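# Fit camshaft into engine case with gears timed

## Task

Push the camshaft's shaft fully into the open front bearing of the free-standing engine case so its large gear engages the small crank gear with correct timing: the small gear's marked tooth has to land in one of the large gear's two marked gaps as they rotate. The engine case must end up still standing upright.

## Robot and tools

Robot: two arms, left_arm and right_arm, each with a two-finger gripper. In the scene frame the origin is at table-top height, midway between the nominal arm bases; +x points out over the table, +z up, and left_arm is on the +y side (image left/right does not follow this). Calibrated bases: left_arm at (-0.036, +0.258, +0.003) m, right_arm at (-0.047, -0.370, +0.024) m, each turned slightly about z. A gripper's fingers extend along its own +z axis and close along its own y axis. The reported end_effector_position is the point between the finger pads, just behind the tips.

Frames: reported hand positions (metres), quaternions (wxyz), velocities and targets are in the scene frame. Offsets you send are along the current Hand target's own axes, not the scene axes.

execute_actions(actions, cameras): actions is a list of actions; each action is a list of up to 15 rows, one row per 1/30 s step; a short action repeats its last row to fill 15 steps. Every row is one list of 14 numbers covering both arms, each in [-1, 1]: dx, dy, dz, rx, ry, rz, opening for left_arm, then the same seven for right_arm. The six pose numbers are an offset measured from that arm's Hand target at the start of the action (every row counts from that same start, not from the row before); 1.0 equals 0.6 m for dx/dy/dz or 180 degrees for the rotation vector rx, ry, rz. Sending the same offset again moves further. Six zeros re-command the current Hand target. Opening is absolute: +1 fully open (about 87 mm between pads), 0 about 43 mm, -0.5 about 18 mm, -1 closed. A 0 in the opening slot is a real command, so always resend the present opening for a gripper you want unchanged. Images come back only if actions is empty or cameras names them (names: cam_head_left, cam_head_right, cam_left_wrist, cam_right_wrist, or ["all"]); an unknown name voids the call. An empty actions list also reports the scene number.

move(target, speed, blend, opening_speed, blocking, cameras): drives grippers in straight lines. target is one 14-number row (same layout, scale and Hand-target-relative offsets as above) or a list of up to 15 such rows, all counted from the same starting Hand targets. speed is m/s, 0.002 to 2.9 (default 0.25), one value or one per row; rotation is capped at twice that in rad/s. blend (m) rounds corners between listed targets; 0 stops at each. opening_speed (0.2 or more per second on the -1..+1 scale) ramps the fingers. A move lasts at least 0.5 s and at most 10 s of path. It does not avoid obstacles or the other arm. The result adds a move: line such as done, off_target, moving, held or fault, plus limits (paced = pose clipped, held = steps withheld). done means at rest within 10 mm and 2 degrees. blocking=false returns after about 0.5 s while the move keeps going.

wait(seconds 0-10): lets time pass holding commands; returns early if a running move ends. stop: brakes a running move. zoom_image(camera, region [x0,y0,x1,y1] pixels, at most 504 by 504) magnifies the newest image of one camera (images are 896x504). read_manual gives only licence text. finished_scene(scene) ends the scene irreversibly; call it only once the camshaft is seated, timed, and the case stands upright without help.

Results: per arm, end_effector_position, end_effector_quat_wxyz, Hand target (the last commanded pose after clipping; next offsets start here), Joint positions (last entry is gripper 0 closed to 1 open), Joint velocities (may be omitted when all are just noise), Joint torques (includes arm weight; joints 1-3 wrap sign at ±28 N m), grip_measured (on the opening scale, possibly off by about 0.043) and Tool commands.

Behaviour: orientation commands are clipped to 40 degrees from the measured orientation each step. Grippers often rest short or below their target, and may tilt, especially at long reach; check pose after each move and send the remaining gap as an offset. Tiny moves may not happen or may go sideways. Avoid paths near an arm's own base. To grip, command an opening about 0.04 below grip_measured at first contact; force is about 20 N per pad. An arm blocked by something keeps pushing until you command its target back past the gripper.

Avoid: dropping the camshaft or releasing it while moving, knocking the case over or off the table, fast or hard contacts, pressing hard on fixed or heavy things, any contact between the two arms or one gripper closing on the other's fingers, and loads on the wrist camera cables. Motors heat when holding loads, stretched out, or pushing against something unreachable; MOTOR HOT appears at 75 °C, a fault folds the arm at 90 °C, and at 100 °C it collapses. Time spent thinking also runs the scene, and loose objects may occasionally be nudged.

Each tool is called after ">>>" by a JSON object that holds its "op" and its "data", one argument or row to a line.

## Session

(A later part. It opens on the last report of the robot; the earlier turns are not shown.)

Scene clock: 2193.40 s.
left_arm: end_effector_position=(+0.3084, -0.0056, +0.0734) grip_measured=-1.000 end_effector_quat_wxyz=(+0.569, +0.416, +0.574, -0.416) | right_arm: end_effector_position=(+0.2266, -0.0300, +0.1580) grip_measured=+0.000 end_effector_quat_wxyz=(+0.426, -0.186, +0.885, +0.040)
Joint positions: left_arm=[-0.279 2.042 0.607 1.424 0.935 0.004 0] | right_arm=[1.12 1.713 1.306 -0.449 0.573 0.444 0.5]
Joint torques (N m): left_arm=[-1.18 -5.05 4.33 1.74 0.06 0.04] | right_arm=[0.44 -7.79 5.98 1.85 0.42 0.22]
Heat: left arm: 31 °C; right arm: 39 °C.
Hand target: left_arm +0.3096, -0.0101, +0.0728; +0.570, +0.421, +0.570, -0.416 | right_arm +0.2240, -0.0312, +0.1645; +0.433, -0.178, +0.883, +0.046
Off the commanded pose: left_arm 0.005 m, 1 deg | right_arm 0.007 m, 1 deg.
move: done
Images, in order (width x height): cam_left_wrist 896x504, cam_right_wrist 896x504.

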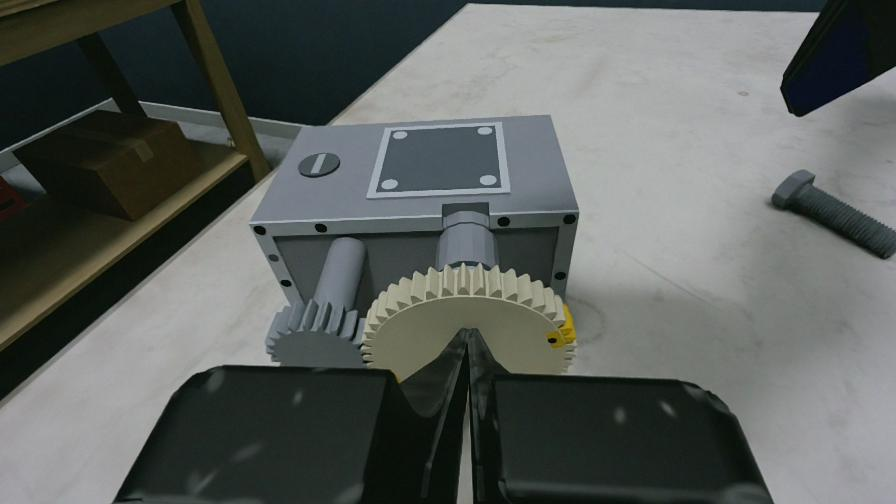

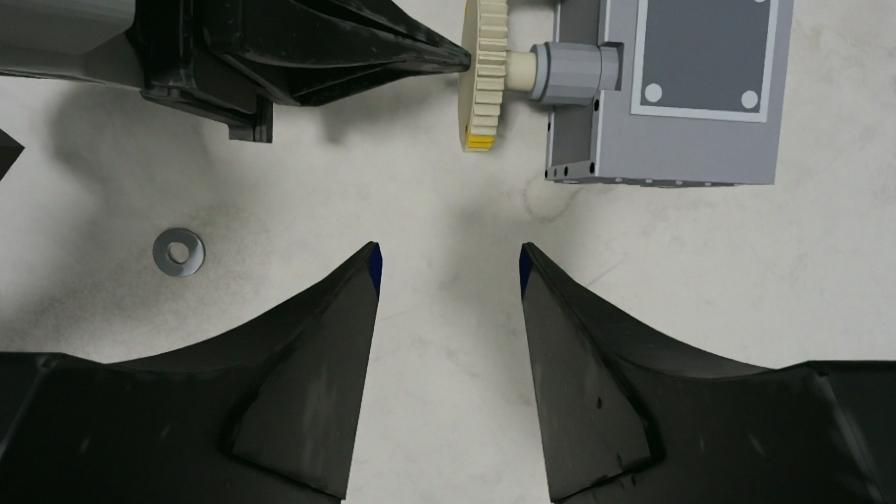

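Slid home. One firming push then back off and verify.

>>> {"op": "move", "data": {
  "target": [0,0,0.012,0,0,0,-1,0,0,0,0,0,0,0],
  "speed": 0.05,
  "cameras": ["cam_right_wrist"]
}}

>>> {"op": "zoom_image", "data": {
  "camera": "cam_right_wrist",
  "region": [420, 0, 660, 180]
}}

>>> {"op": "move", "data": {
  "target": [0,0,-0.14,0,0,0,-1,0,0,0,0,0,0,0],
  "speed": 0.15,
  "cameras": ["cam_left_wrist"]
}}

>>> {"op": "zoom_image", "data": {
  "camera": "cam_left_wrist",
  "region": [320, 150, 480, 290]
}}

Scene clock: 2200.10 s.
left_arm: end_effector_position=(+0.3090, -0.0080, +0.0733) grip_measured=-1.000 end_effector_quat_wxyz=(+0.569, +0.417, +0.573, -0.417) | right_arm: end_effector_position=(+0.2265, -0.0301, +0.1579) grip_measured=+0.000 end_effector_quat_wxyz=(+0.425, -0.186, +0.885, +0.040)
Joint positions: left_arm=[-0.284 2.047 0.615 1.424 0.934 0.004 0] | right_arm=[1.12 1.713 1.306 -0.449 0.573 0.445 0.5]
Joint torques (N m): left_arm=[-2.19 -4.93 5.15 1.65 -0.11 0.03] | right_arm=[0.46 -7.88 6.01 1.83 0.45 0.2]
Heat: left arm: 31 °C; right arm: 39 °C.
Hand target: left_arm +0.3118, -0.0169, +0.0728; +0.570, +0.421, +0.570, -0.416 | right_arm +0.2240, -0.0312, +0.1646; +0.433, -0.178, +0.883, +0.046
Off the commanded pose: left_arm 0.009 m, 0 deg | right_arm 0.007 m, 1 deg.
move: done
Images, in order (width x height): cam_right_wrist 896x504.

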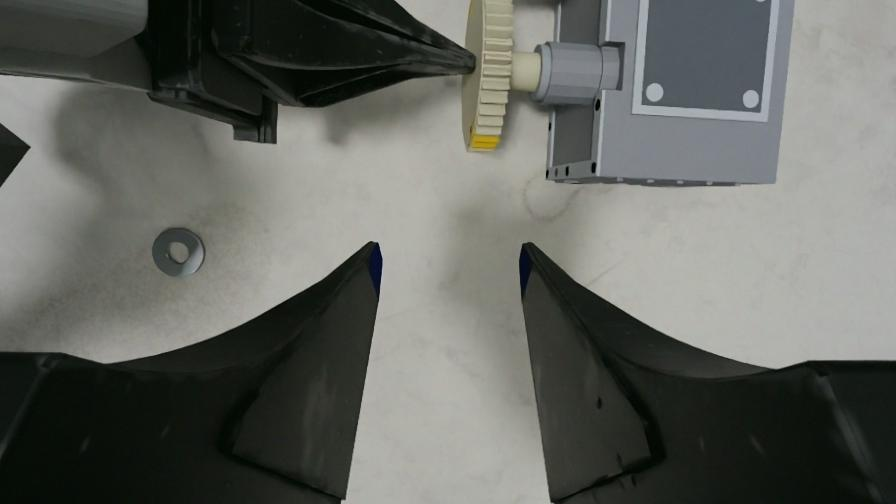

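Scaled by 2.100 from the camera's 896x504 image, which has a finer 1280x720 frame.

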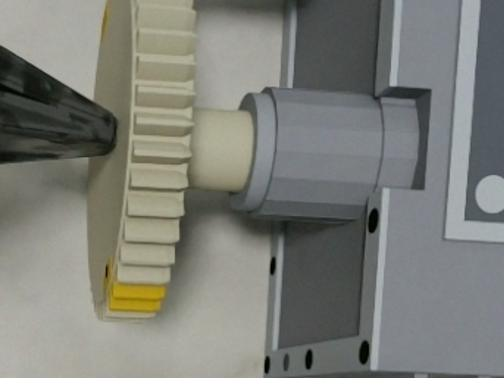

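Scene clock: 2201.43 s.
left_arm: end_effector_position=(+0.2859, +0.0620, +0.0612) grip_measured=-1.000 end_effector_quat_wxyz=(+0.555, +0.410, +0.587, -0.424) | right_arm: end_effector_position=(+0.2265, -0.0301, +0.1579) grip_measured=+0.000 end_effector_quat_wxyz=(+0.425, -0.186, +0.885, +0.040)
Joint positions: left_arm=[-0.065 2.008 0.464 1.48 1.152 0.016 0] | right_arm=[1.12 1.713 1.306 -0.449 0.573 0.445 0.5]
Joint torques (N m): left_arm=[0.03 -7.17 2.17 1.91 0.21 -0.01] | right_arm=[0.47 -7.91 6.06 1.82 0.46 0.22]
Heat: left arm: 30 °C; right arm: 39 °C.
Hand target: left_arm +0.2866, +0.0633, +0.0730; +0.570, +0.420, +0.570, -0.416 | right_arm +0.2240, -0.0312, +0.1646; +0.433, -0.178, +0.883, +0.046
Off the commanded pose: left_arm 0.012 m, 3 deg | right_arm 0.007 m, 1 deg.
move: off_target (left_arm)
Images, in order (width x height): cam_left_wrist 896x504.

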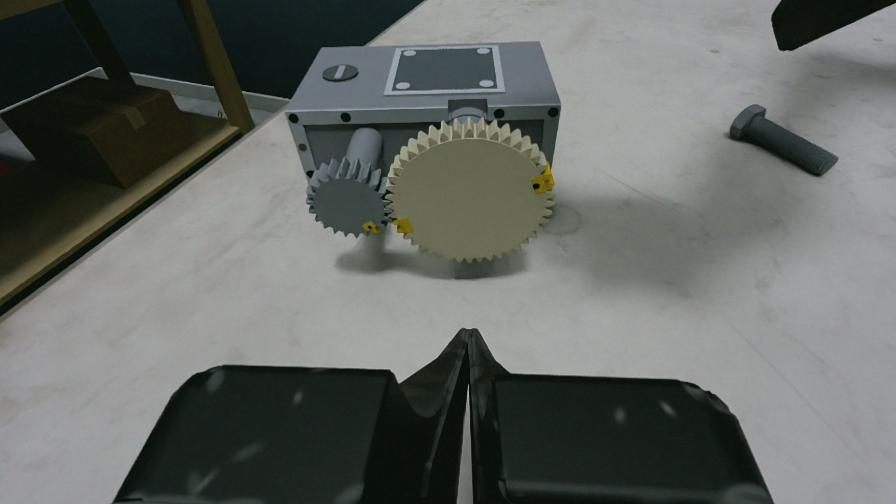

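Scaled by 3.150 from the camera's 896x504 image, which has a finer 1280x720 frame.

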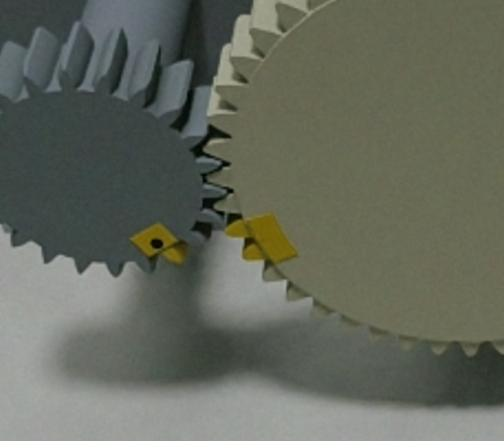

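>>> {"op": "zoom_image", "data": {
  "camera": "cam_left_wrist",
  "region": [355, 170, 425, 240]
}}

>>> {"op": "move", "data": {
  "target": [-0.0755,0.03,-0.18,-0.350,-0.1197,-0.5166,-1,0,0,0,0,0,0,0],
  "speed": 0.3,
  "cameras": ["cam_left_wrist"]
}}

>>> {"op": "zoom_image", "data": {
  "camera": "cam_left_wrist",
  "region": [440, 240, 520, 320]
}}

Scaled by 7.200 from the camera's 896x504 image, which has a finer 1280x720 frame.

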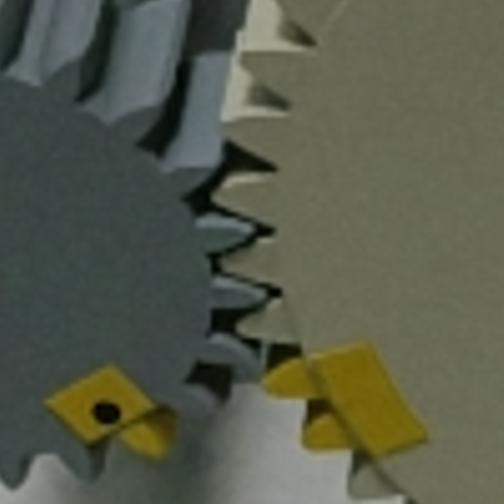

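Scene clock: 2213.60 s.
left_arm: end_effector_position=(+0.2659, +0.1680, +0.1097) grip_measured=-1.000 end_effector_quat_wxyz=(+0.299, -0.489, +0.705, -0.417) | right_arm: end_effector_position=(+0.2265, -0.0301, +0.1579) grip_measured=+0.000 end_effector_quat_wxyz=(+0.425, -0.186, +0.885, +0.040)
Joint positions: left_arm=[0.049 1.008 0.318 0.171 0.305 -1.385 0] | right_arm=[1.12 1.713 1.306 -0.449 0.573 0.445 0.5]
Joint torques (N m): left_arm=[-0.06 -1.94 7.79 1.83 0 0.01] | right_arm=[0.46 -7.87 6.04 1.83 0.43 0.21]
Heat: left arm: 30 °C; right arm: 40 °C.
Hand target: left_arm +0.2713, +0.1714, +0.1189; +0.309, -0.491, +0.699, -0.418 | right_arm +0.2240, -0.0312, +0.1646; +0.433, -0.178, +0.883, +0.046
Off the commanded pose: left_arm 0.011 m, 1 deg | right_arm 0.007 m, 1 deg.
move: off_target (left_arm)
Images, in order (width x height): cam_left_wrist 896x504.

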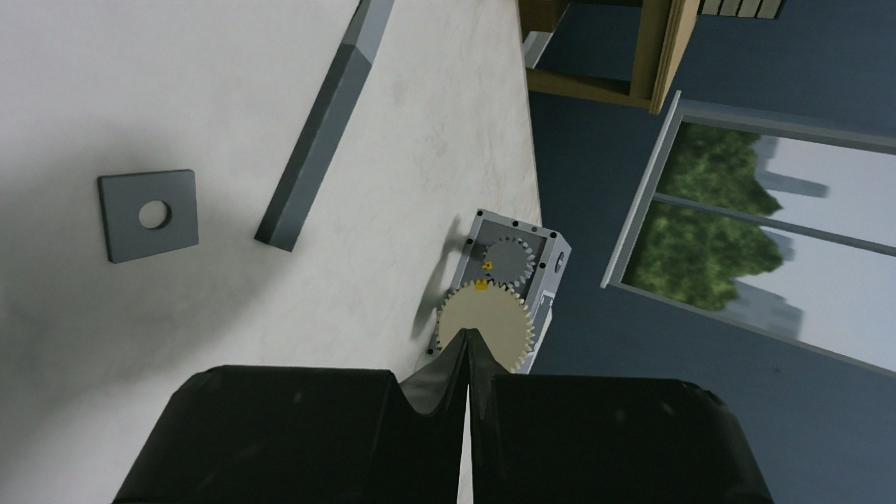

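Scaled by 6.300 from the camera's 896x504 image, which has a finer 1280x720 frame.

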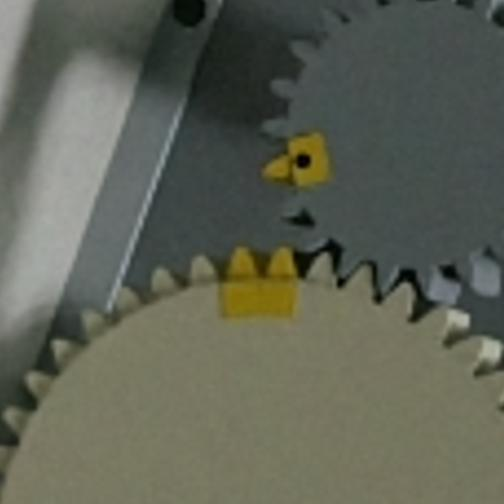

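>>> {"op": "move", "data": {
  "target": [0.17,0.0089,0.105,0.350,0.1197,0.5166,-1,-0.053,-0.203,-0.249,0,0,0,0],
  "speed": 0.25
}}

>>> {"op": "move", "data": {
  "target": [
    [-0.15,0,0.03,0,0.25,0,-1,0,0,0,0,0,0,0],
    [-0.145,-0.003,0.205,0,0.5,0,0.02,0,0,0,0,0,0,0]
  ],
  "speed": 0.2,
  "blend": [0.04,0],
  "cameras": ["cam_left_wrist"]
}}

Scene clock: 2243.50 s.
left_arm: end_effector_position=(+0.2882, +0.0615, +0.0809) grip_measured=-1.000 end_effector_quat_wxyz=(+0.570, +0.412, +0.577, -0.415) | right_arm: end_effector_position=(+0.1712, -0.1709, +0.2765) grip_measured=+0.000 end_effector_quat_wxyz=(+0.421, -0.183, +0.888, +0.033)
Joint positions: left_arm=[-0.068 1.936 0.458 1.466 1.136 0.002 0] | right_arm=[1.037 1.198 1.334 -0.974 0.524 0.383 0.5]
Joint torques (N m): left_arm=[-0.99 -5.09 4.03 1.52 0.18 0.09] | right_arm=[-0.8 -3.22 9.78 1.84 0.26 -0.03]
Heat: left arm: 31 °C; right arm: 39 °C.
Hand target: left_arm +0.2889, +0.0583, +0.0830; +0.570, +0.421, +0.570, -0.416 | right_arm +0.1733, -0.1710, +0.2911; +0.433, -0.178, +0.883, +0.046
Off the commanded pose: left_arm 0.004 m, 1 deg | right_arm 0.015 m, 2 deg.
move: off_target (right_arm)

Scene clock: 2248.67 s.
left_arm: end_effector_position=(+0.3241, -0.0598, +0.1714) grip_measured=+0.020 end_effector_quat_wxyz=(+0.158, +0.595, +0.788, -0.015) | right_arm: end_effector_position=(+0.1711, -0.1710, +0.2764) grip_measured=+0.000 end_effector_quat_wxyz=(+0.421, -0.184, +0.888, +0.033)
Joint positions: left_arm=[-0.726 2.445 2.765 -1.572 -0.009 0.526 0.51] | right_arm=[1.037 1.198 1.334 -0.975 0.524 0.383 0.5]
Joint torques (N m): left_arm=[-0.75 -8.36 6.23 0.9 -0.01 -0.07] | right_arm=[-0.79 -3.14 9.74 1.85 0.23 -0.03]
Heat: left arm: 31 °C; right arm: 37 °C.
Hand target: left_arm +0.3238, -0.0600, +0.1694; +0.000, +0.592, +0.806, +0.003 | right_arm +0.1733, -0.1711, +0.2911; +0.432, -0.178, +0.883, +0.045
Off the commanded pose: left_arm 0.002 m, 18 deg | right_arm 0.015 m, 2 deg.
joint sent to its limit (left arm) — joint 4 (wrist pitch), lower limit. The joint targets are off in orientation, not in position.
move: off_target (left_arm, right_arm); target 2's new opening was sent with left_arm's hand 0.002 m and 18 deg from that target
Images, in order (width x height): cam_left_wrist 896x504.

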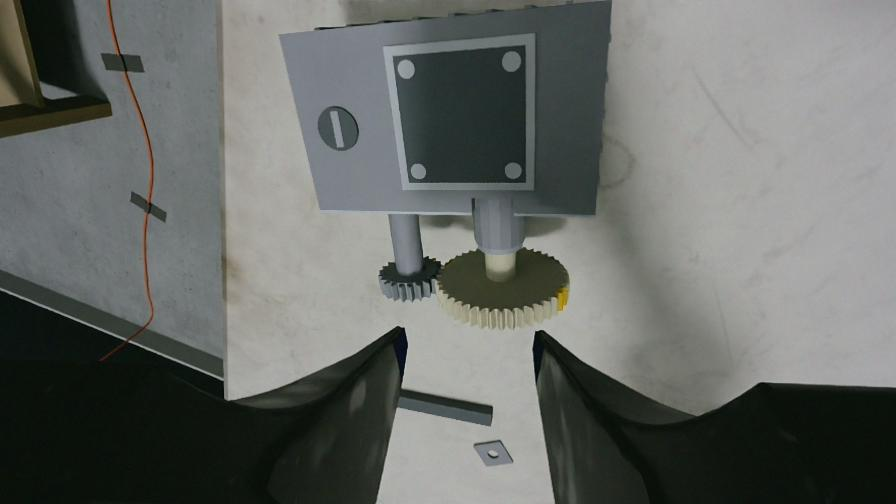

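>>> {"op": "move", "data": {
  "target": [-0.01,-0.012,0.115,0,0,0,0.02,0,0,0,0,0,0,0],
  "speed": 0.12,
  "cameras": ["cam_left_wrist"]
}}

Scene clock: 2253.90 s.
left_arm: end_effector_position=(+0.3218, -0.0656, +0.1028) grip_measured=+0.020 end_effector_quat_wxyz=(+0.084, +0.594, +0.800, -0.007) | right_arm: end_effector_position=(+0.1711, -0.1710, +0.2764) grip_measured=+0.000 end_effector_quat_wxyz=(+0.421, -0.184, +0.888, +0.033)
Joint positions: left_arm=[-0.736 2.593 2.765 -1.574 -0.009 0.499 0.51] | right_arm=[1.037 1.198 1.334 -0.975 0.524 0.383 0.5]
Joint torques (N m): left_arm=[-0.95 -9.25 6.01 0.65 0.08 -0.09] | right_arm=[-0.88 -3.19 9.68 1.84 0.28 -0.02]
Heat: left arm: 31 °C; right arm: 36 °C.
Hand target: left_arm +0.3189, -0.0676, +0.1004; +0.000, +0.592, +0.806, +0.003 | right_arm +0.1733, -0.1711, +0.2911; +0.432, -0.178, +0.883, +0.045
Off the commanded pose: left_arm 0.004 m, 10 deg | right_arm 0.015 m, 2 deg.
joint sent to its limit (left arm) — joint 4 (wrist pitch), lower limit. The joint targets are off in orientation, not in position.
move: off_target (left_arm, right_arm)
Images, in order (width x height): cam_left_wrist 896x504.

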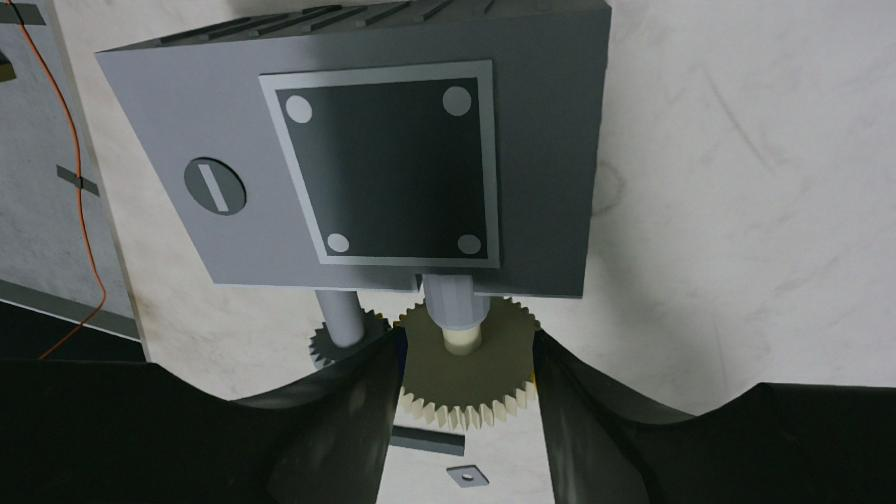

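>>> {"op": "move", "data": {
  "target": [
    [0,0.005,0.036,0,0,0,0.02,0,0,0,0,0,0,0],
    [0.03,0.006,0.026,0,0,0,0.02,0,0,0,0,0,0,0]
  ],
  "speed": 0.08,
  "cameras": ["cam_left_wrist"]
}}

Scene clock: 2260.77 s.
left_arm: end_effector_position=(+0.3169, -0.0504, +0.0658) grip_measured=+0.020 end_effector_quat_wxyz=(+0.024, +0.594, +0.804, +0.004) | right_arm: end_effector_position=(+0.1711, -0.1710, +0.2764) grip_measured=+0.000 end_effector_quat_wxyz=(+0.421, -0.184, +0.888, +0.033)
Joint positions: left_arm=[-0.723 2.642 2.699 -1.581 -0.014 0.506 0.51] | right_arm=[1.037 1.198 1.334 -0.975 0.524 0.383 0.5]
Joint torques (N m): left_arm=[-0.16 -13.9 4.19 0.49 0.16 0.01] | right_arm=[-0.84 -3.19 9.8 1.84 0.26 -0.02]
Heat: left arm: 31 °C; right arm: 35 °C.
Hand target: left_arm +0.3169, -0.0492, +0.0847; +0.000, +0.592, +0.806, +0.003 | right_arm +0.1733, -0.1711, +0.2911; +0.432, -0.178, +0.883, +0.045
Off the commanded pose: left_arm 0.019 m, 3 deg | right_arm 0.015 m, 2 deg.
joint sent to its limit (left arm) — joint 4 (wrist pitch), lower limit. The joint targets are off in orientation, not in position.
move: off_target (left_arm, right_arm)
Images, in order (width x height): cam_left_wrist 896x504.

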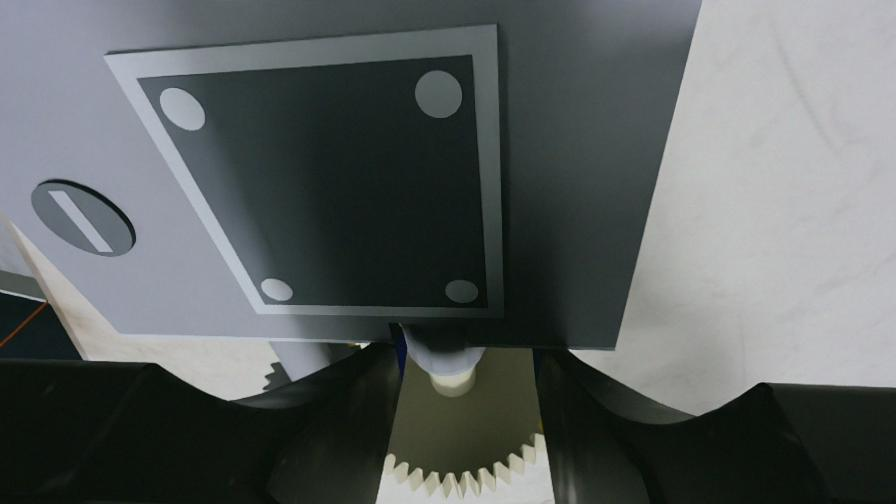

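>>> {"op": "move", "data": {
  "target": [
    [0,0.01,-0.01,0,0,0,0.02,0,0,0,0,0,0,0],
    [0.042,0.01,-0.01,0,0,0,0.02,0,0,0,0,0,0,0]
  ],
  "speed": 0.06,
  "cameras": ["cam_left_wrist"]
}}

Scene clock: 2267.77 s.
left_arm: end_effector_position=(+0.3135, -0.0265, +0.0711) grip_measured=+0.020 end_effector_quat_wxyz=(-0.001, +0.593, +0.805, +0.007) | right_arm: end_effector_position=(+0.1711, -0.1710, +0.2764) grip_measured=+0.000 end_effector_quat_wxyz=(+0.421, -0.184, +0.888, +0.033)
Joint positions: left_arm=[-0.692 2.572 2.579 -1.581 -0.014 0.534 0.51] | right_arm=[1.037 1.198 1.334 -0.975 0.524 0.383 0.5]
Joint torques (N m): left_arm=[0.31 -13.86 4.31 0.39 0.18 0.06] | right_arm=[-0.84 -3.17 9.76 1.84 0.25 -0.02]
Heat: left arm: 31 °C; right arm: 34 °C.
Hand target: left_arm +0.3152, -0.0234, +0.0909; +0.000, +0.592, +0.806, +0.003 | right_arm +0.1733, -0.1711, +0.2911; +0.432, -0.178, +0.883, +0.045
Off the commanded pose: left_arm 0.020 m, 0 deg | right_arm 0.015 m, 2 deg.
joint sent to its limit (left arm) — joint 4 (wrist pitch), lower limit. The joint targets still meet the commanded pose.
move: off_target (left_arm, right_arm)
Images, in order (width x height): cam_left_wrist 896x504.

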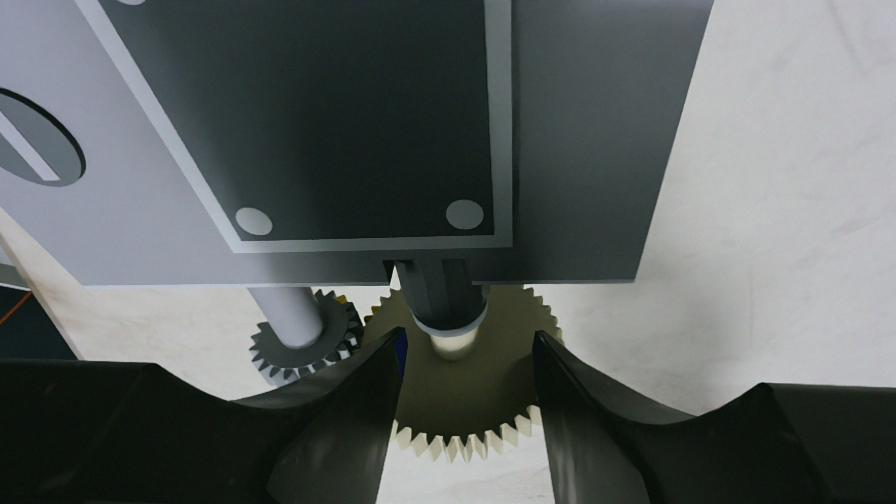

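Now at contact. Pull with +h centring.

>>> {"op": "move", "data": {
  "target": [0.026,0.012,0,0,0,0,0.02,0,0,0,0,0,0,0],
  "speed": 0.06,
  "cameras": ["cam_left_wrist"]
}}

>>> {"op": "zoom_image", "data": {
  "camera": "cam_left_wrist",
  "region": [210, 220, 580, 450]
}}

Scene clock: 2272.30 s.
left_arm: end_effector_position=(+0.3152, -0.0137, +0.0728) grip_measured=+0.020 end_effector_quat_wxyz=(-0.010, +0.592, +0.806, +0.001) | right_arm: end_effector_position=(+0.1711, -0.1710, +0.2764) grip_measured=+0.000 end_effector_quat_wxyz=(+0.421, -0.184, +0.888, +0.033)
Joint positions: left_arm=[-0.665 2.542 2.527 -1.575 0 0.558 0.51] | right_arm=[1.037 1.198 1.334 -0.975 0.524 0.383 0.5]
Joint torques (N m): left_arm=[0.5 -13.55 4.19 0.29 0.07 0.1] | right_arm=[-0.84 -3.12 9.76 1.82 0.24 -0.04]
Heat: left arm: 34 °C; right arm: 33 °C.
Hand target: left_arm +0.3174, -0.0063, +0.0911; +0.000, +0.592, +0.806, +0.003 | right_arm +0.1733, -0.1711, +0.2911; +0.432, -0.178, +0.883, +0.045
Off the commanded pose: left_arm 0.020 m, 1 deg | right_arm 0.015 m, 2 deg.
joint sent to its limit (left arm) — joint 4 (wrist pitch), lower limit. The joint targets still meet the commanded pose.
move: off_target (left_arm, right_arm)
Images, in order (width x height): cam_left_wrist 896x504.

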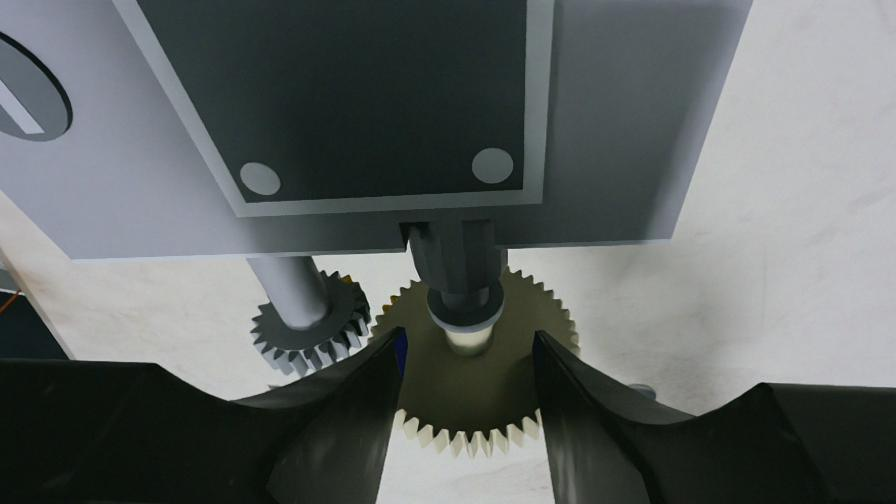

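Scaled by 1.362 from the camera's 896x504 image, which has a finer 1280x720 frame.

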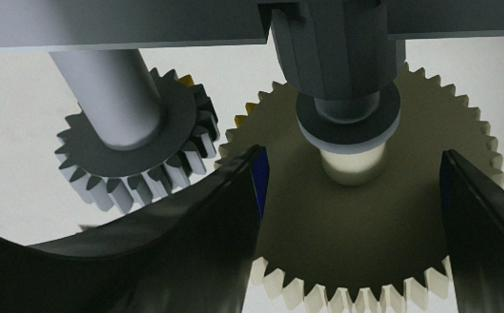

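>>> {"op": "move", "data": {
  "target": [0.017,-0.002,0,0,0,0,0.02,0,0,0,0,0,0,0],
  "speed": 0.06,
  "cameras": ["cam_left_wrist"]
}}

>>> {"op": "zoom_image", "data": {
  "camera": "cam_left_wrist",
  "region": [210, 220, 580, 450]
}}

Scene clock: 2275.80 s.
left_arm: end_effector_position=(+0.3126, -0.0085, +0.0727) grip_measured=+0.020 end_effector_quat_wxyz=(-0.005, +0.592, +0.806, -0.002) | right_arm: end_effector_position=(+0.1711, -0.1710, +0.2764) grip_measured=+0.000 end_effector_quat_wxyz=(+0.421, -0.184, +0.888, +0.033)
Joint positions: left_arm=[-0.658 2.476 2.406 -1.511 0.005 0.566 0.51] | right_arm=[1.037 1.198 1.334 -0.975 0.524 0.383 0.5]
Joint torques (N m): left_arm=[0.73 -13.35 4.19 0.17 0.01 0.11] | right_arm=[-0.88 -3.25 9.77 1.84 0.24 -0.04]
Heat: left arm: 35 °C; right arm: 33 °C.
Hand target: left_arm +0.3131, +0.0029, +0.0912; +0.000, +0.592, +0.806, +0.003 | right_arm +0.1733, -0.1711, +0.2911; +0.432, -0.178, +0.883, +0.045
Off the commanded pose: left_arm 0.022 m, 1 deg | right_arm 0.015 m, 2 deg.
move: off_target (left_arm, right_arm)
Images, in order (width x height): cam_left_wrist 896x504.

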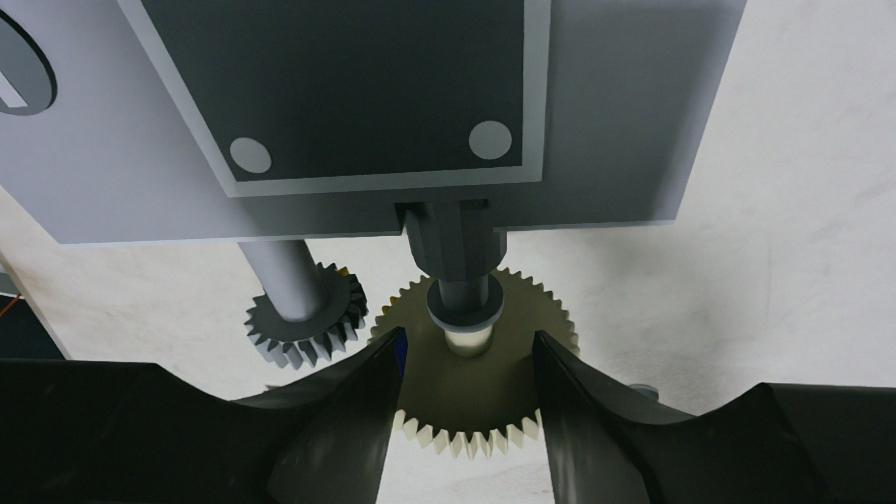

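Scaled by 1.362 from the camera's 896x504 image, which has a finer 1280x720 frame.

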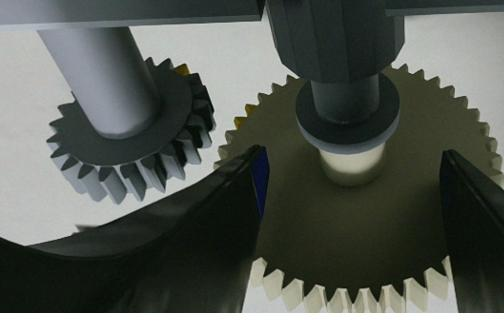

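>>> {"op": "move", "data": {
  "target": [0.006,0,0,0,0,0,0.02,0,0,0,0,0,0,0],
  "speed": 0.06,
  "cameras": ["cam_left_wrist"]
}}

>>> {"op": "zoom_image", "data": {
  "camera": "cam_left_wrist",
  "region": [210, 220, 580, 450]
}}

Scene clock: 2280.80 s.
left_arm: end_effector_position=(+0.3125, -0.0086, +0.0727) grip_measured=+0.020 end_effector_quat_wxyz=(+0.000, +0.594, +0.805, -0.003) | right_arm: end_effector_position=(+0.1711, -0.1710, +0.2764) grip_measured=+0.000 end_effector_quat_wxyz=(+0.421, -0.184, +0.888, +0.033)
Joint positions: left_arm=[-0.658 2.454 2.368 -1.483 0.007 0.57 0.51] | right_arm=[1.037 1.198 1.334 -0.975 0.524 0.383 0.5]
Joint torques (N m): left_arm=[1.05 -13.24 4.15 0.09 -0.01 0.11] | right_arm=[-0.83 -3.17 9.68 1.85 0.27 -0.03]
Heat: left arm: 37 °C; right arm: 32 °C.
Hand target: left_arm +0.3119, +0.0064, +0.0911; +0.000, +0.592, +0.806, +0.003 | right_arm +0.1733, -0.1711, +0.2911; +0.432, -0.178, +0.883, +0.045
Off the commanded pose: left_arm 0.024 m, 1 deg | right_arm 0.015 m, 2 deg.
move: off_target (left_arm, right_arm)
Images, in order (width x height): cam_left_wrist 896x504.

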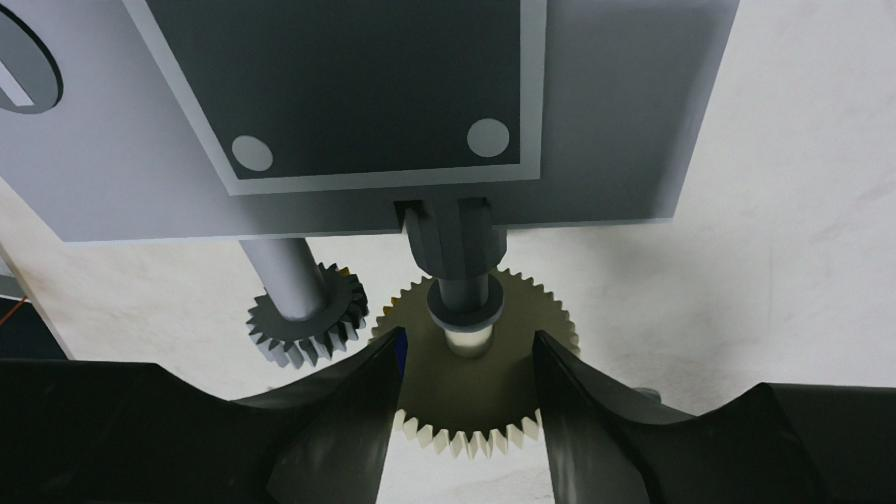

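Scaled by 1.362 from the camera's 896x504 image, which has a finer 1280x720 frame.

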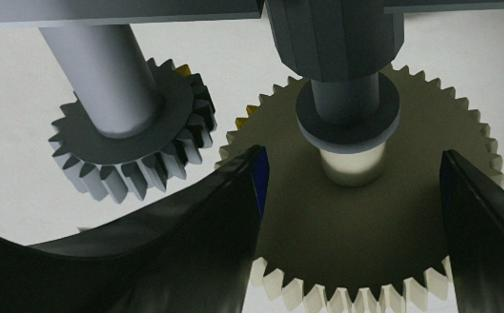

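>>> {"op": "move", "data": {
  "target": [
    [0.008,0,0,0,0,0,0.02,0,0,0,0,0,0,0],
    [-0.037,0.0,0.0,0,0,0,0.02,0,0,0,0,0,0,0]
  ],
  "speed": 0.08,
  "cameras": ["cam_left_wrist"]
}}

>>> {"op": "move", "data": {
  "target": [
    [0,0.0,-0.17,0,0,0,0.02,0,0,0,0,0,0,0],
    [0.1,-0.01,-0.17,0,-0.25,0,0.02,0,0,0,0,0,0,0],
    [0.15,-0.015,0.01,0,-0.5,0,-1,0,0,0,0,0,0,0]
  ],
  "speed": 0.22,
  "blend": [0.03,0.04,0],
  "cameras": ["cam_left_wrist"]
}}

Scene clock: 2289.77 s.
left_arm: end_effector_position=(+0.3210, -0.0127, +0.0918) grip_measured=+0.020 end_effector_quat_wxyz=(+0.017, +0.591, +0.807, -0.003) | right_arm: end_effector_position=(+0.1711, -0.1710, +0.2764) grip_measured=+0.000 end_effector_quat_wxyz=(+0.421, -0.184, +0.888, +0.033)
Joint positions: left_arm=[-0.654 2.5 2.534 -1.571 0.003 0.567 0.51] | right_arm=[1.037 1.198 1.334 -0.975 0.524 0.383 0.5]
Joint torques (N m): left_arm=[-1.22 -8.95 6.54 0.37 0.02 -0.07] | right_arm=[-0.81 -3.29 9.77 1.82 0.24 -0.05]
Heat: left arm: 40 °C; right arm: 32 °C.
Hand target: left_arm +0.3188, -0.0148, +0.0911; +0.000, +0.592, +0.806, +0.003 | right_arm +0.1733, -0.1711, +0.2911; +0.432, -0.178, +0.883, +0.045
Off the commanded pose: left_arm 0.003 m, 2 deg | right_arm 0.015 m, 2 deg.
joint sent to its limit (left arm) — joint 4 (wrist pitch), lower limit. The joint targets still meet the commanded pose.
move: off_target (right_arm)
Images, in order (width x height): cam_left_wrist 896x504.

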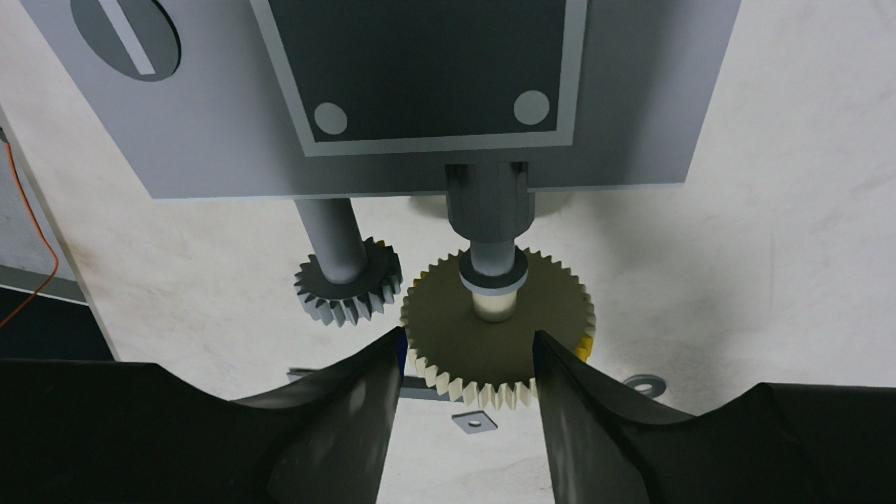

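Scene clock: 2295.80 s.
left_arm: end_effector_position=(+0.2820, +0.0651, +0.0864) grip_measured=-1.000 end_effector_quat_wxyz=(+0.565, +0.423, +0.571, -0.419) | right_arm: end_effector_position=(+0.1711, -0.1710, +0.2764) grip_measured=+0.000 end_effector_quat_wxyz=(+0.421, -0.184, +0.888, +0.033)
Joint positions: left_arm=[-0.052 1.892 0.45 1.419 1.18 0.022 0] | right_arm=[1.037 1.198 1.334 -0.975 0.524 0.383 0.5]
Joint torques (N m): left_arm=[0.39 -3.96 2.59 1.83 0.1 -0.06] | right_arm=[-0.83 -3.25 9.73 1.84 0.25 -0.03]
Heat: left arm: 38 °C; right arm: 32 °C.
Hand target: left_arm +0.2832, +0.0684, +0.0853; +0.570, +0.421, +0.570, -0.416 | right_arm +0.1733, -0.1711, +0.2911; +0.432, -0.178, +0.883, +0.045
Off the commanded pose: left_arm 0.004 m, 1 deg | right_arm 0.015 m, 2 deg.
move: off_target (right_arm)
Images, in order (width x height): cam_left_wrist 896x504.

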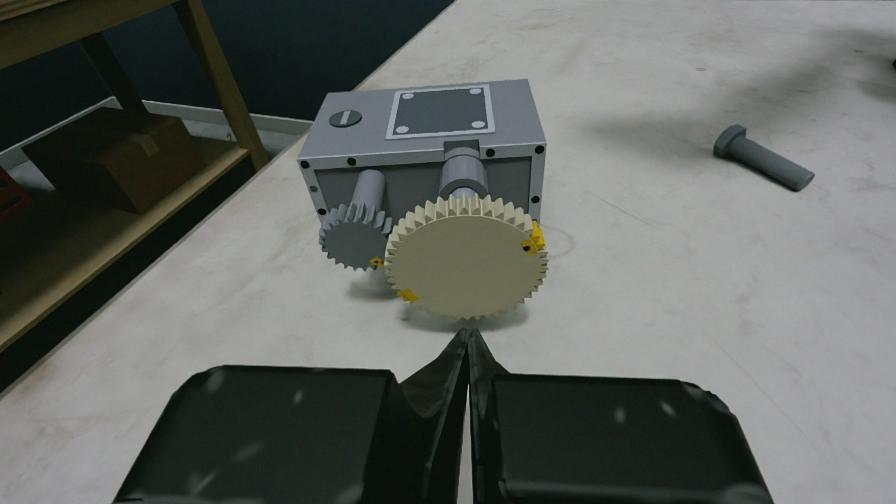

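>>> {"op": "move", "data": {
  "target": [-0.06,0.035,-0.18,-0.350,-0.1197,-0.5166,-1,0.0675,0.2035,0.333,0,0,0,0],
  "speed": 0.25,
  "cameras": ["cam_left_wrist","cam_right_wrist"]
}}

>>> {"op": "zoom_image", "data": {
  "camera": "cam_left_wrist",
  "region": [430, 230, 550, 350]
}}

Scene clock: 2312.23 s.
left_arm: end_effector_position=(+0.2654, +0.1738, +0.1121) grip_measured=-1.000 end_effector_quat_wxyz=(+0.298, -0.489, +0.706, -0.417) | right_arm: end_effector_position=(+0.2507, -0.0364, +0.1118) grip_measured=+0.000 end_effector_quat_wxyz=(+0.413, -0.191, +0.890, +0.027)
Joint positions: left_arm=[0.083 0.999 0.329 0.145 0.336 -1.367 0] | right_arm=[1.053 1.8 1.236 -0.303 0.529 0.389 0.5]
Joint torques (N m): left_arm=[0.02 -2.07 7.82 1.83 0 -0.01] | right_arm=[0.62 -6.28 10.17 2.07 0.41 0.22]
Heat: left arm: 34 °C; right arm: 31 °C.
Hand target: left_arm +0.2708, +0.1776, +0.1219; +0.309, -0.491, +0.699, -0.418 | right_arm +0.2567, -0.0216, +0.1263; +0.432, -0.178, +0.883, +0.045
Off the commanded pose: left_arm 0.012 m, 2 deg | right_arm 0.022 m, 4 deg.
move: off_target (left_arm, right_arm)
Images, in order (width x height): cam_left_wrist 896x504, cam_right_wrist 896x504.

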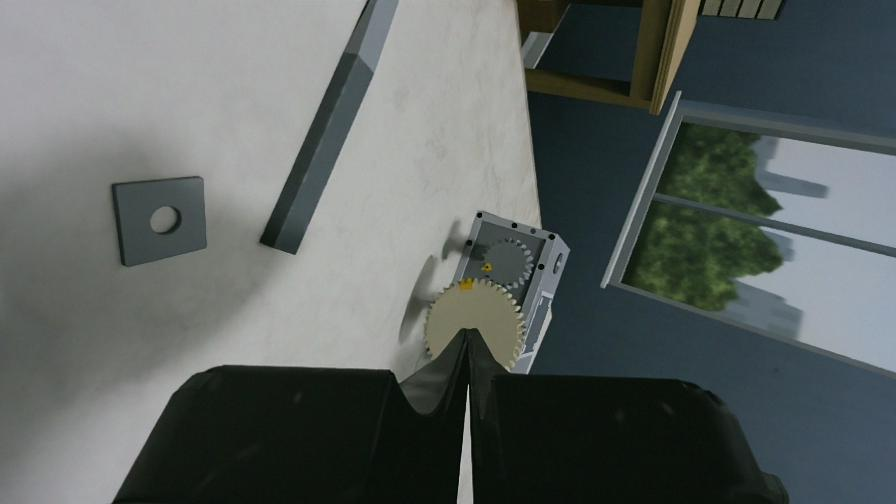

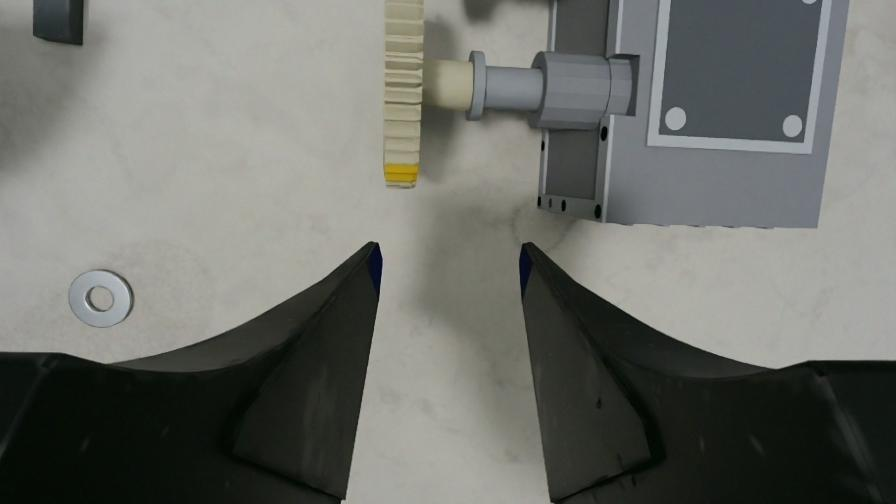

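Scaled by 4.200 from the camera's 896x504 image, which has a finer 1280x720 frame.

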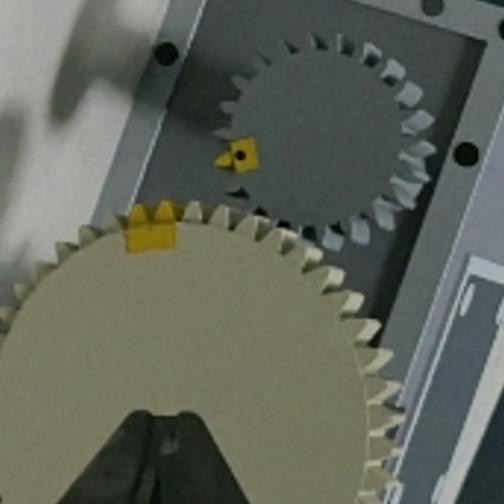

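>>> {"op": "move", "data": {
  "target": [0.17,0.0089,0.105,0.350,0.1197,0.5166,-1,0,0,0,0,0,0,0],
  "speed": 0.25,
  "cameras": ["cam_left_wrist"]
}}

>>> {"op": "zoom_image", "data": {
  "camera": "cam_left_wrist",
  "region": [300, 170, 460, 310]
}}

Scene clock: 2335.57 s.
left_arm: end_effector_position=(+0.2875, +0.0677, +0.0830) grip_measured=-1.000 end_effector_quat_wxyz=(+0.570, +0.411, +0.578, -0.415) | right_arm: end_effector_position=(+0.2507, -0.0364, +0.1118) grip_measured=+0.000 end_effector_quat_wxyz=(+0.413, -0.191, +0.890, +0.027)
Joint positions: left_arm=[-0.046 1.921 0.454 1.452 1.159 0.002 0] | right_arm=[1.053 1.8 1.236 -0.303 0.529 0.389 0.5]
Joint torques (N m): left_arm=[-0.99 -5.3 4.1 1.5 0.17 0.07] | right_arm=[0.65 -6.27 10.1 2.06 0.43 0.23]
Heat: left arm: 30 °C; right arm: 32 °C.
Hand target: left_arm +0.2884, +0.0645, +0.0860; +0.570, +0.421, +0.570, -0.416 | right_arm +0.2567, -0.0217, +0.1262; +0.432, -0.178, +0.883, +0.045
Off the commanded pose: left_arm 0.004 m, 1 deg | right_arm 0.022 m, 4 deg.
move: off_target (right_arm)
Images, in order (width x height): cam_left_wrist 896x504.

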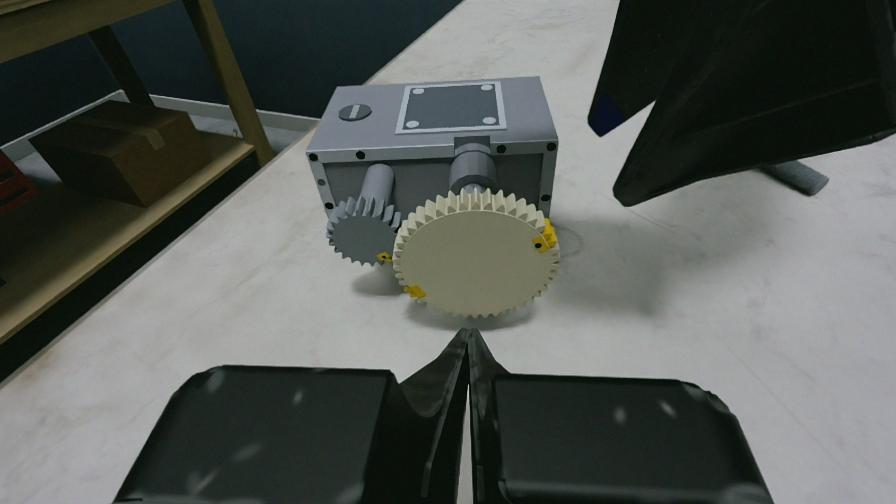

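Scaled by 3.150 from the camera's 896x504 image, which has a finer 1280x720 frame.

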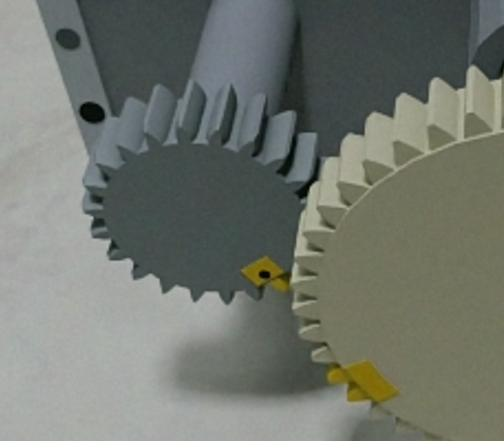

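>>> {"op": "move", "data": {
  "target": [0.022,0,0.076,0,0,0,-1,0,0,0,0,0,0,0],
  "speed": 0.1,
  "cameras": ["cam_left_wrist","cam_right_wrist"]
}}

Scene clock: 2340.47 s.
left_arm: end_effector_position=(+0.2972, +0.0232, +0.0717) grip_measured=-1.000 end_effector_quat_wxyz=(+0.562, +0.418, +0.575, -0.422) | right_arm: end_effector_position=(+0.2507, -0.0364, +0.1118) grip_measured=+0.000 end_effector_quat_wxyz=(+0.413, -0.191, +0.890, +0.027)
Joint positions: left_arm=[-0.191 2.013 0.539 1.452 1.038 0.003 0] | right_arm=[1.053 1.8 1.236 -0.303 0.529 0.389 0.5]
Joint torques (N m): left_arm=[-0.9 -4.68 4.07 1.79 -0.04 0.06] | right_arm=[0.55 -6.26 10.21 2.09 0.43 0.21]
Heat: left arm: 30 °C; right arm: 32 °C.
Hand target: left_arm +0.3020, +0.0210, +0.0726; +0.570, +0.421, +0.570, -0.416 | right_arm +0.2567, -0.0217, +0.1262; +0.432, -0.178, +0.883, +0.045
Off the commanded pose: left_arm 0.005 m, 1 deg | right_arm 0.022 m, 4 deg.
move: off_target (right_arm)
Images, in order (width x height): cam_left_wrist 896x504, cam_right_wrist 896x504.

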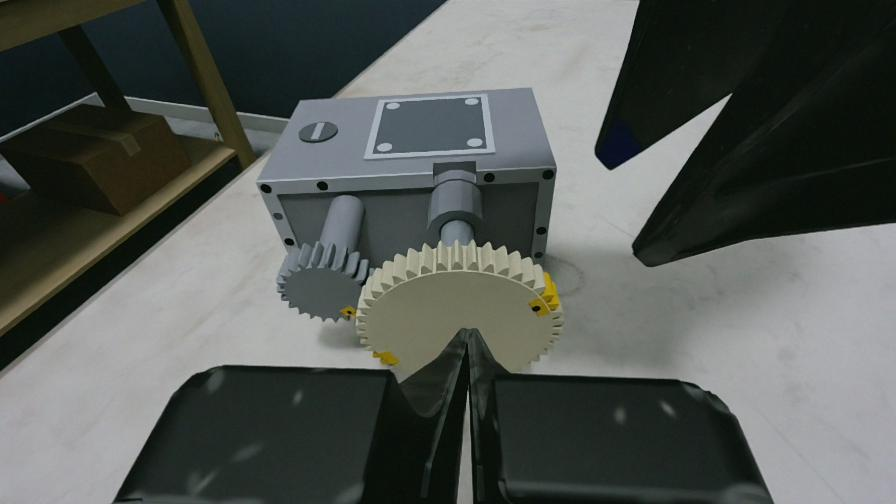

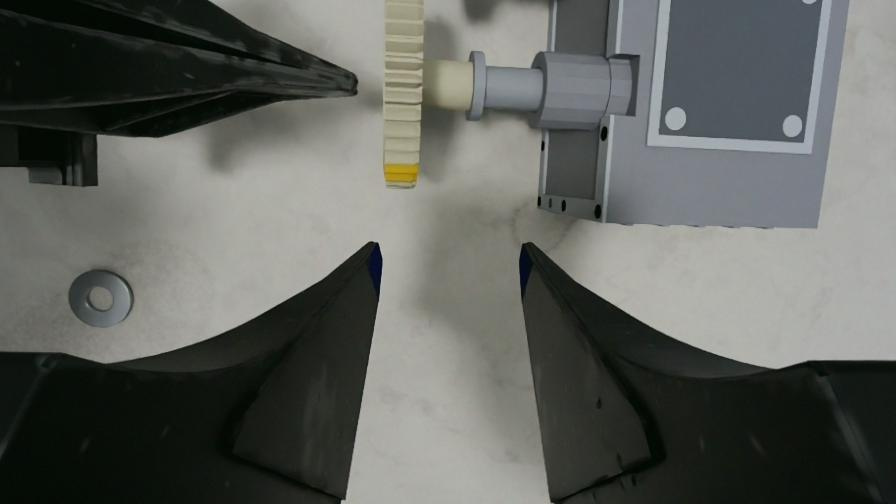

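>>> {"op": "move", "data": {
  "target": [
    [0.0,0.005,0.012,0,0,0,-1,0,0,0,0,0,0,0],
    [0,0.005,0.026,0,0,0,-1,0,0,0,0,0,0,0]
  ],
  "speed": 0.05,
  "blend": [0.003,0],
  "cameras": ["cam_left_wrist","cam_right_wrist"]
}}

Scene clock: 2346.53 s.
left_arm: end_effector_position=(+0.3059, +0.0104, +0.0748) grip_measured=-1.000 end_effector_quat_wxyz=(+0.569, +0.421, +0.569, -0.419) | right_arm: end_effector_position=(+0.2507, -0.0364, +0.1118) grip_measured=+0.000 end_effector_quat_wxyz=(+0.413, -0.191, +0.890, +0.027)
Joint positions: left_arm=[-0.226 2.033 0.583 1.449 1.001 0.003 0] | right_arm=[1.053 1.8 1.236 -0.303 0.529 0.389 0.5]
Joint torques (N m): left_arm=[-1.14 -4.9 4.34 1.58 -0.08 0.05] | right_arm=[0.62 -6.26 10.13 2.05 0.42 0.22]
Heat: left arm: 30 °C; right arm: 32 °C.
Hand target: left_arm +0.3096, +0.0070, +0.0725; +0.570, +0.421, +0.570, -0.416 | right_arm +0.2567, -0.0217, +0.1262; +0.432, -0.178, +0.883, +0.045
Off the commanded pose: left_arm 0.006 m, 0 deg | right_arm 0.022 m, 4 deg.
move: off_target (right_arm)
Images, in order (width x height): cam_left_wrist 896x504, cam_right_wrist 896x504.

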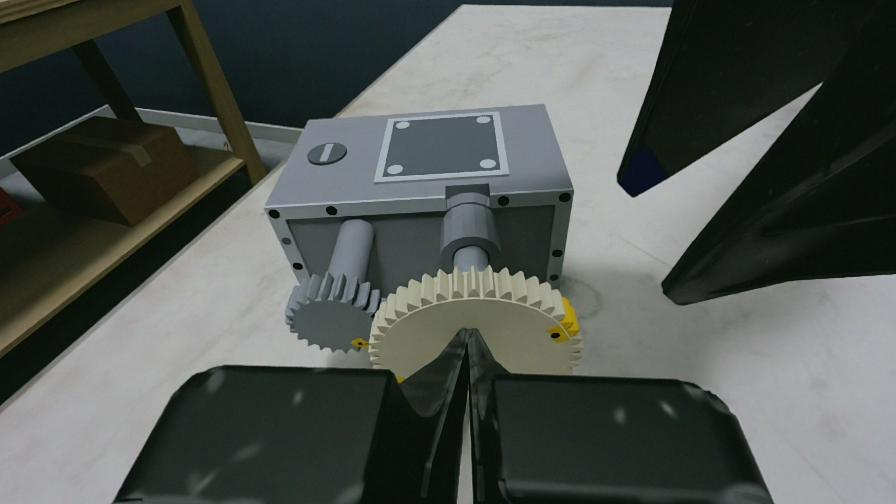

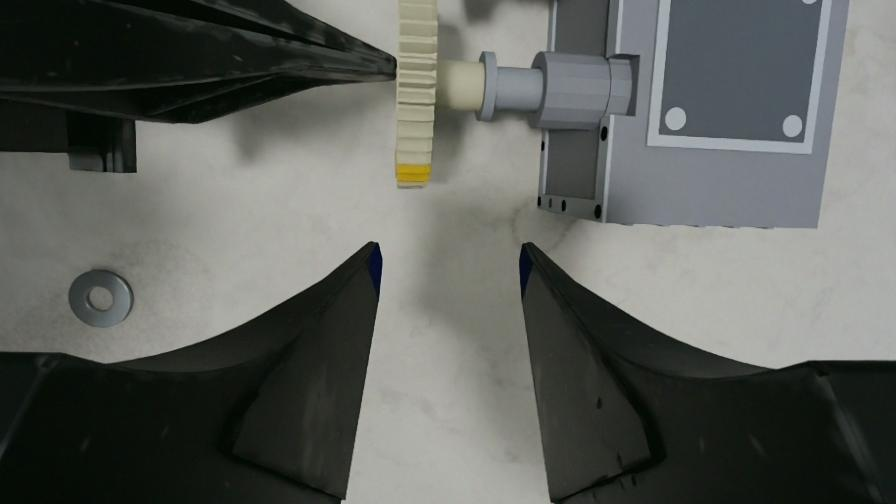

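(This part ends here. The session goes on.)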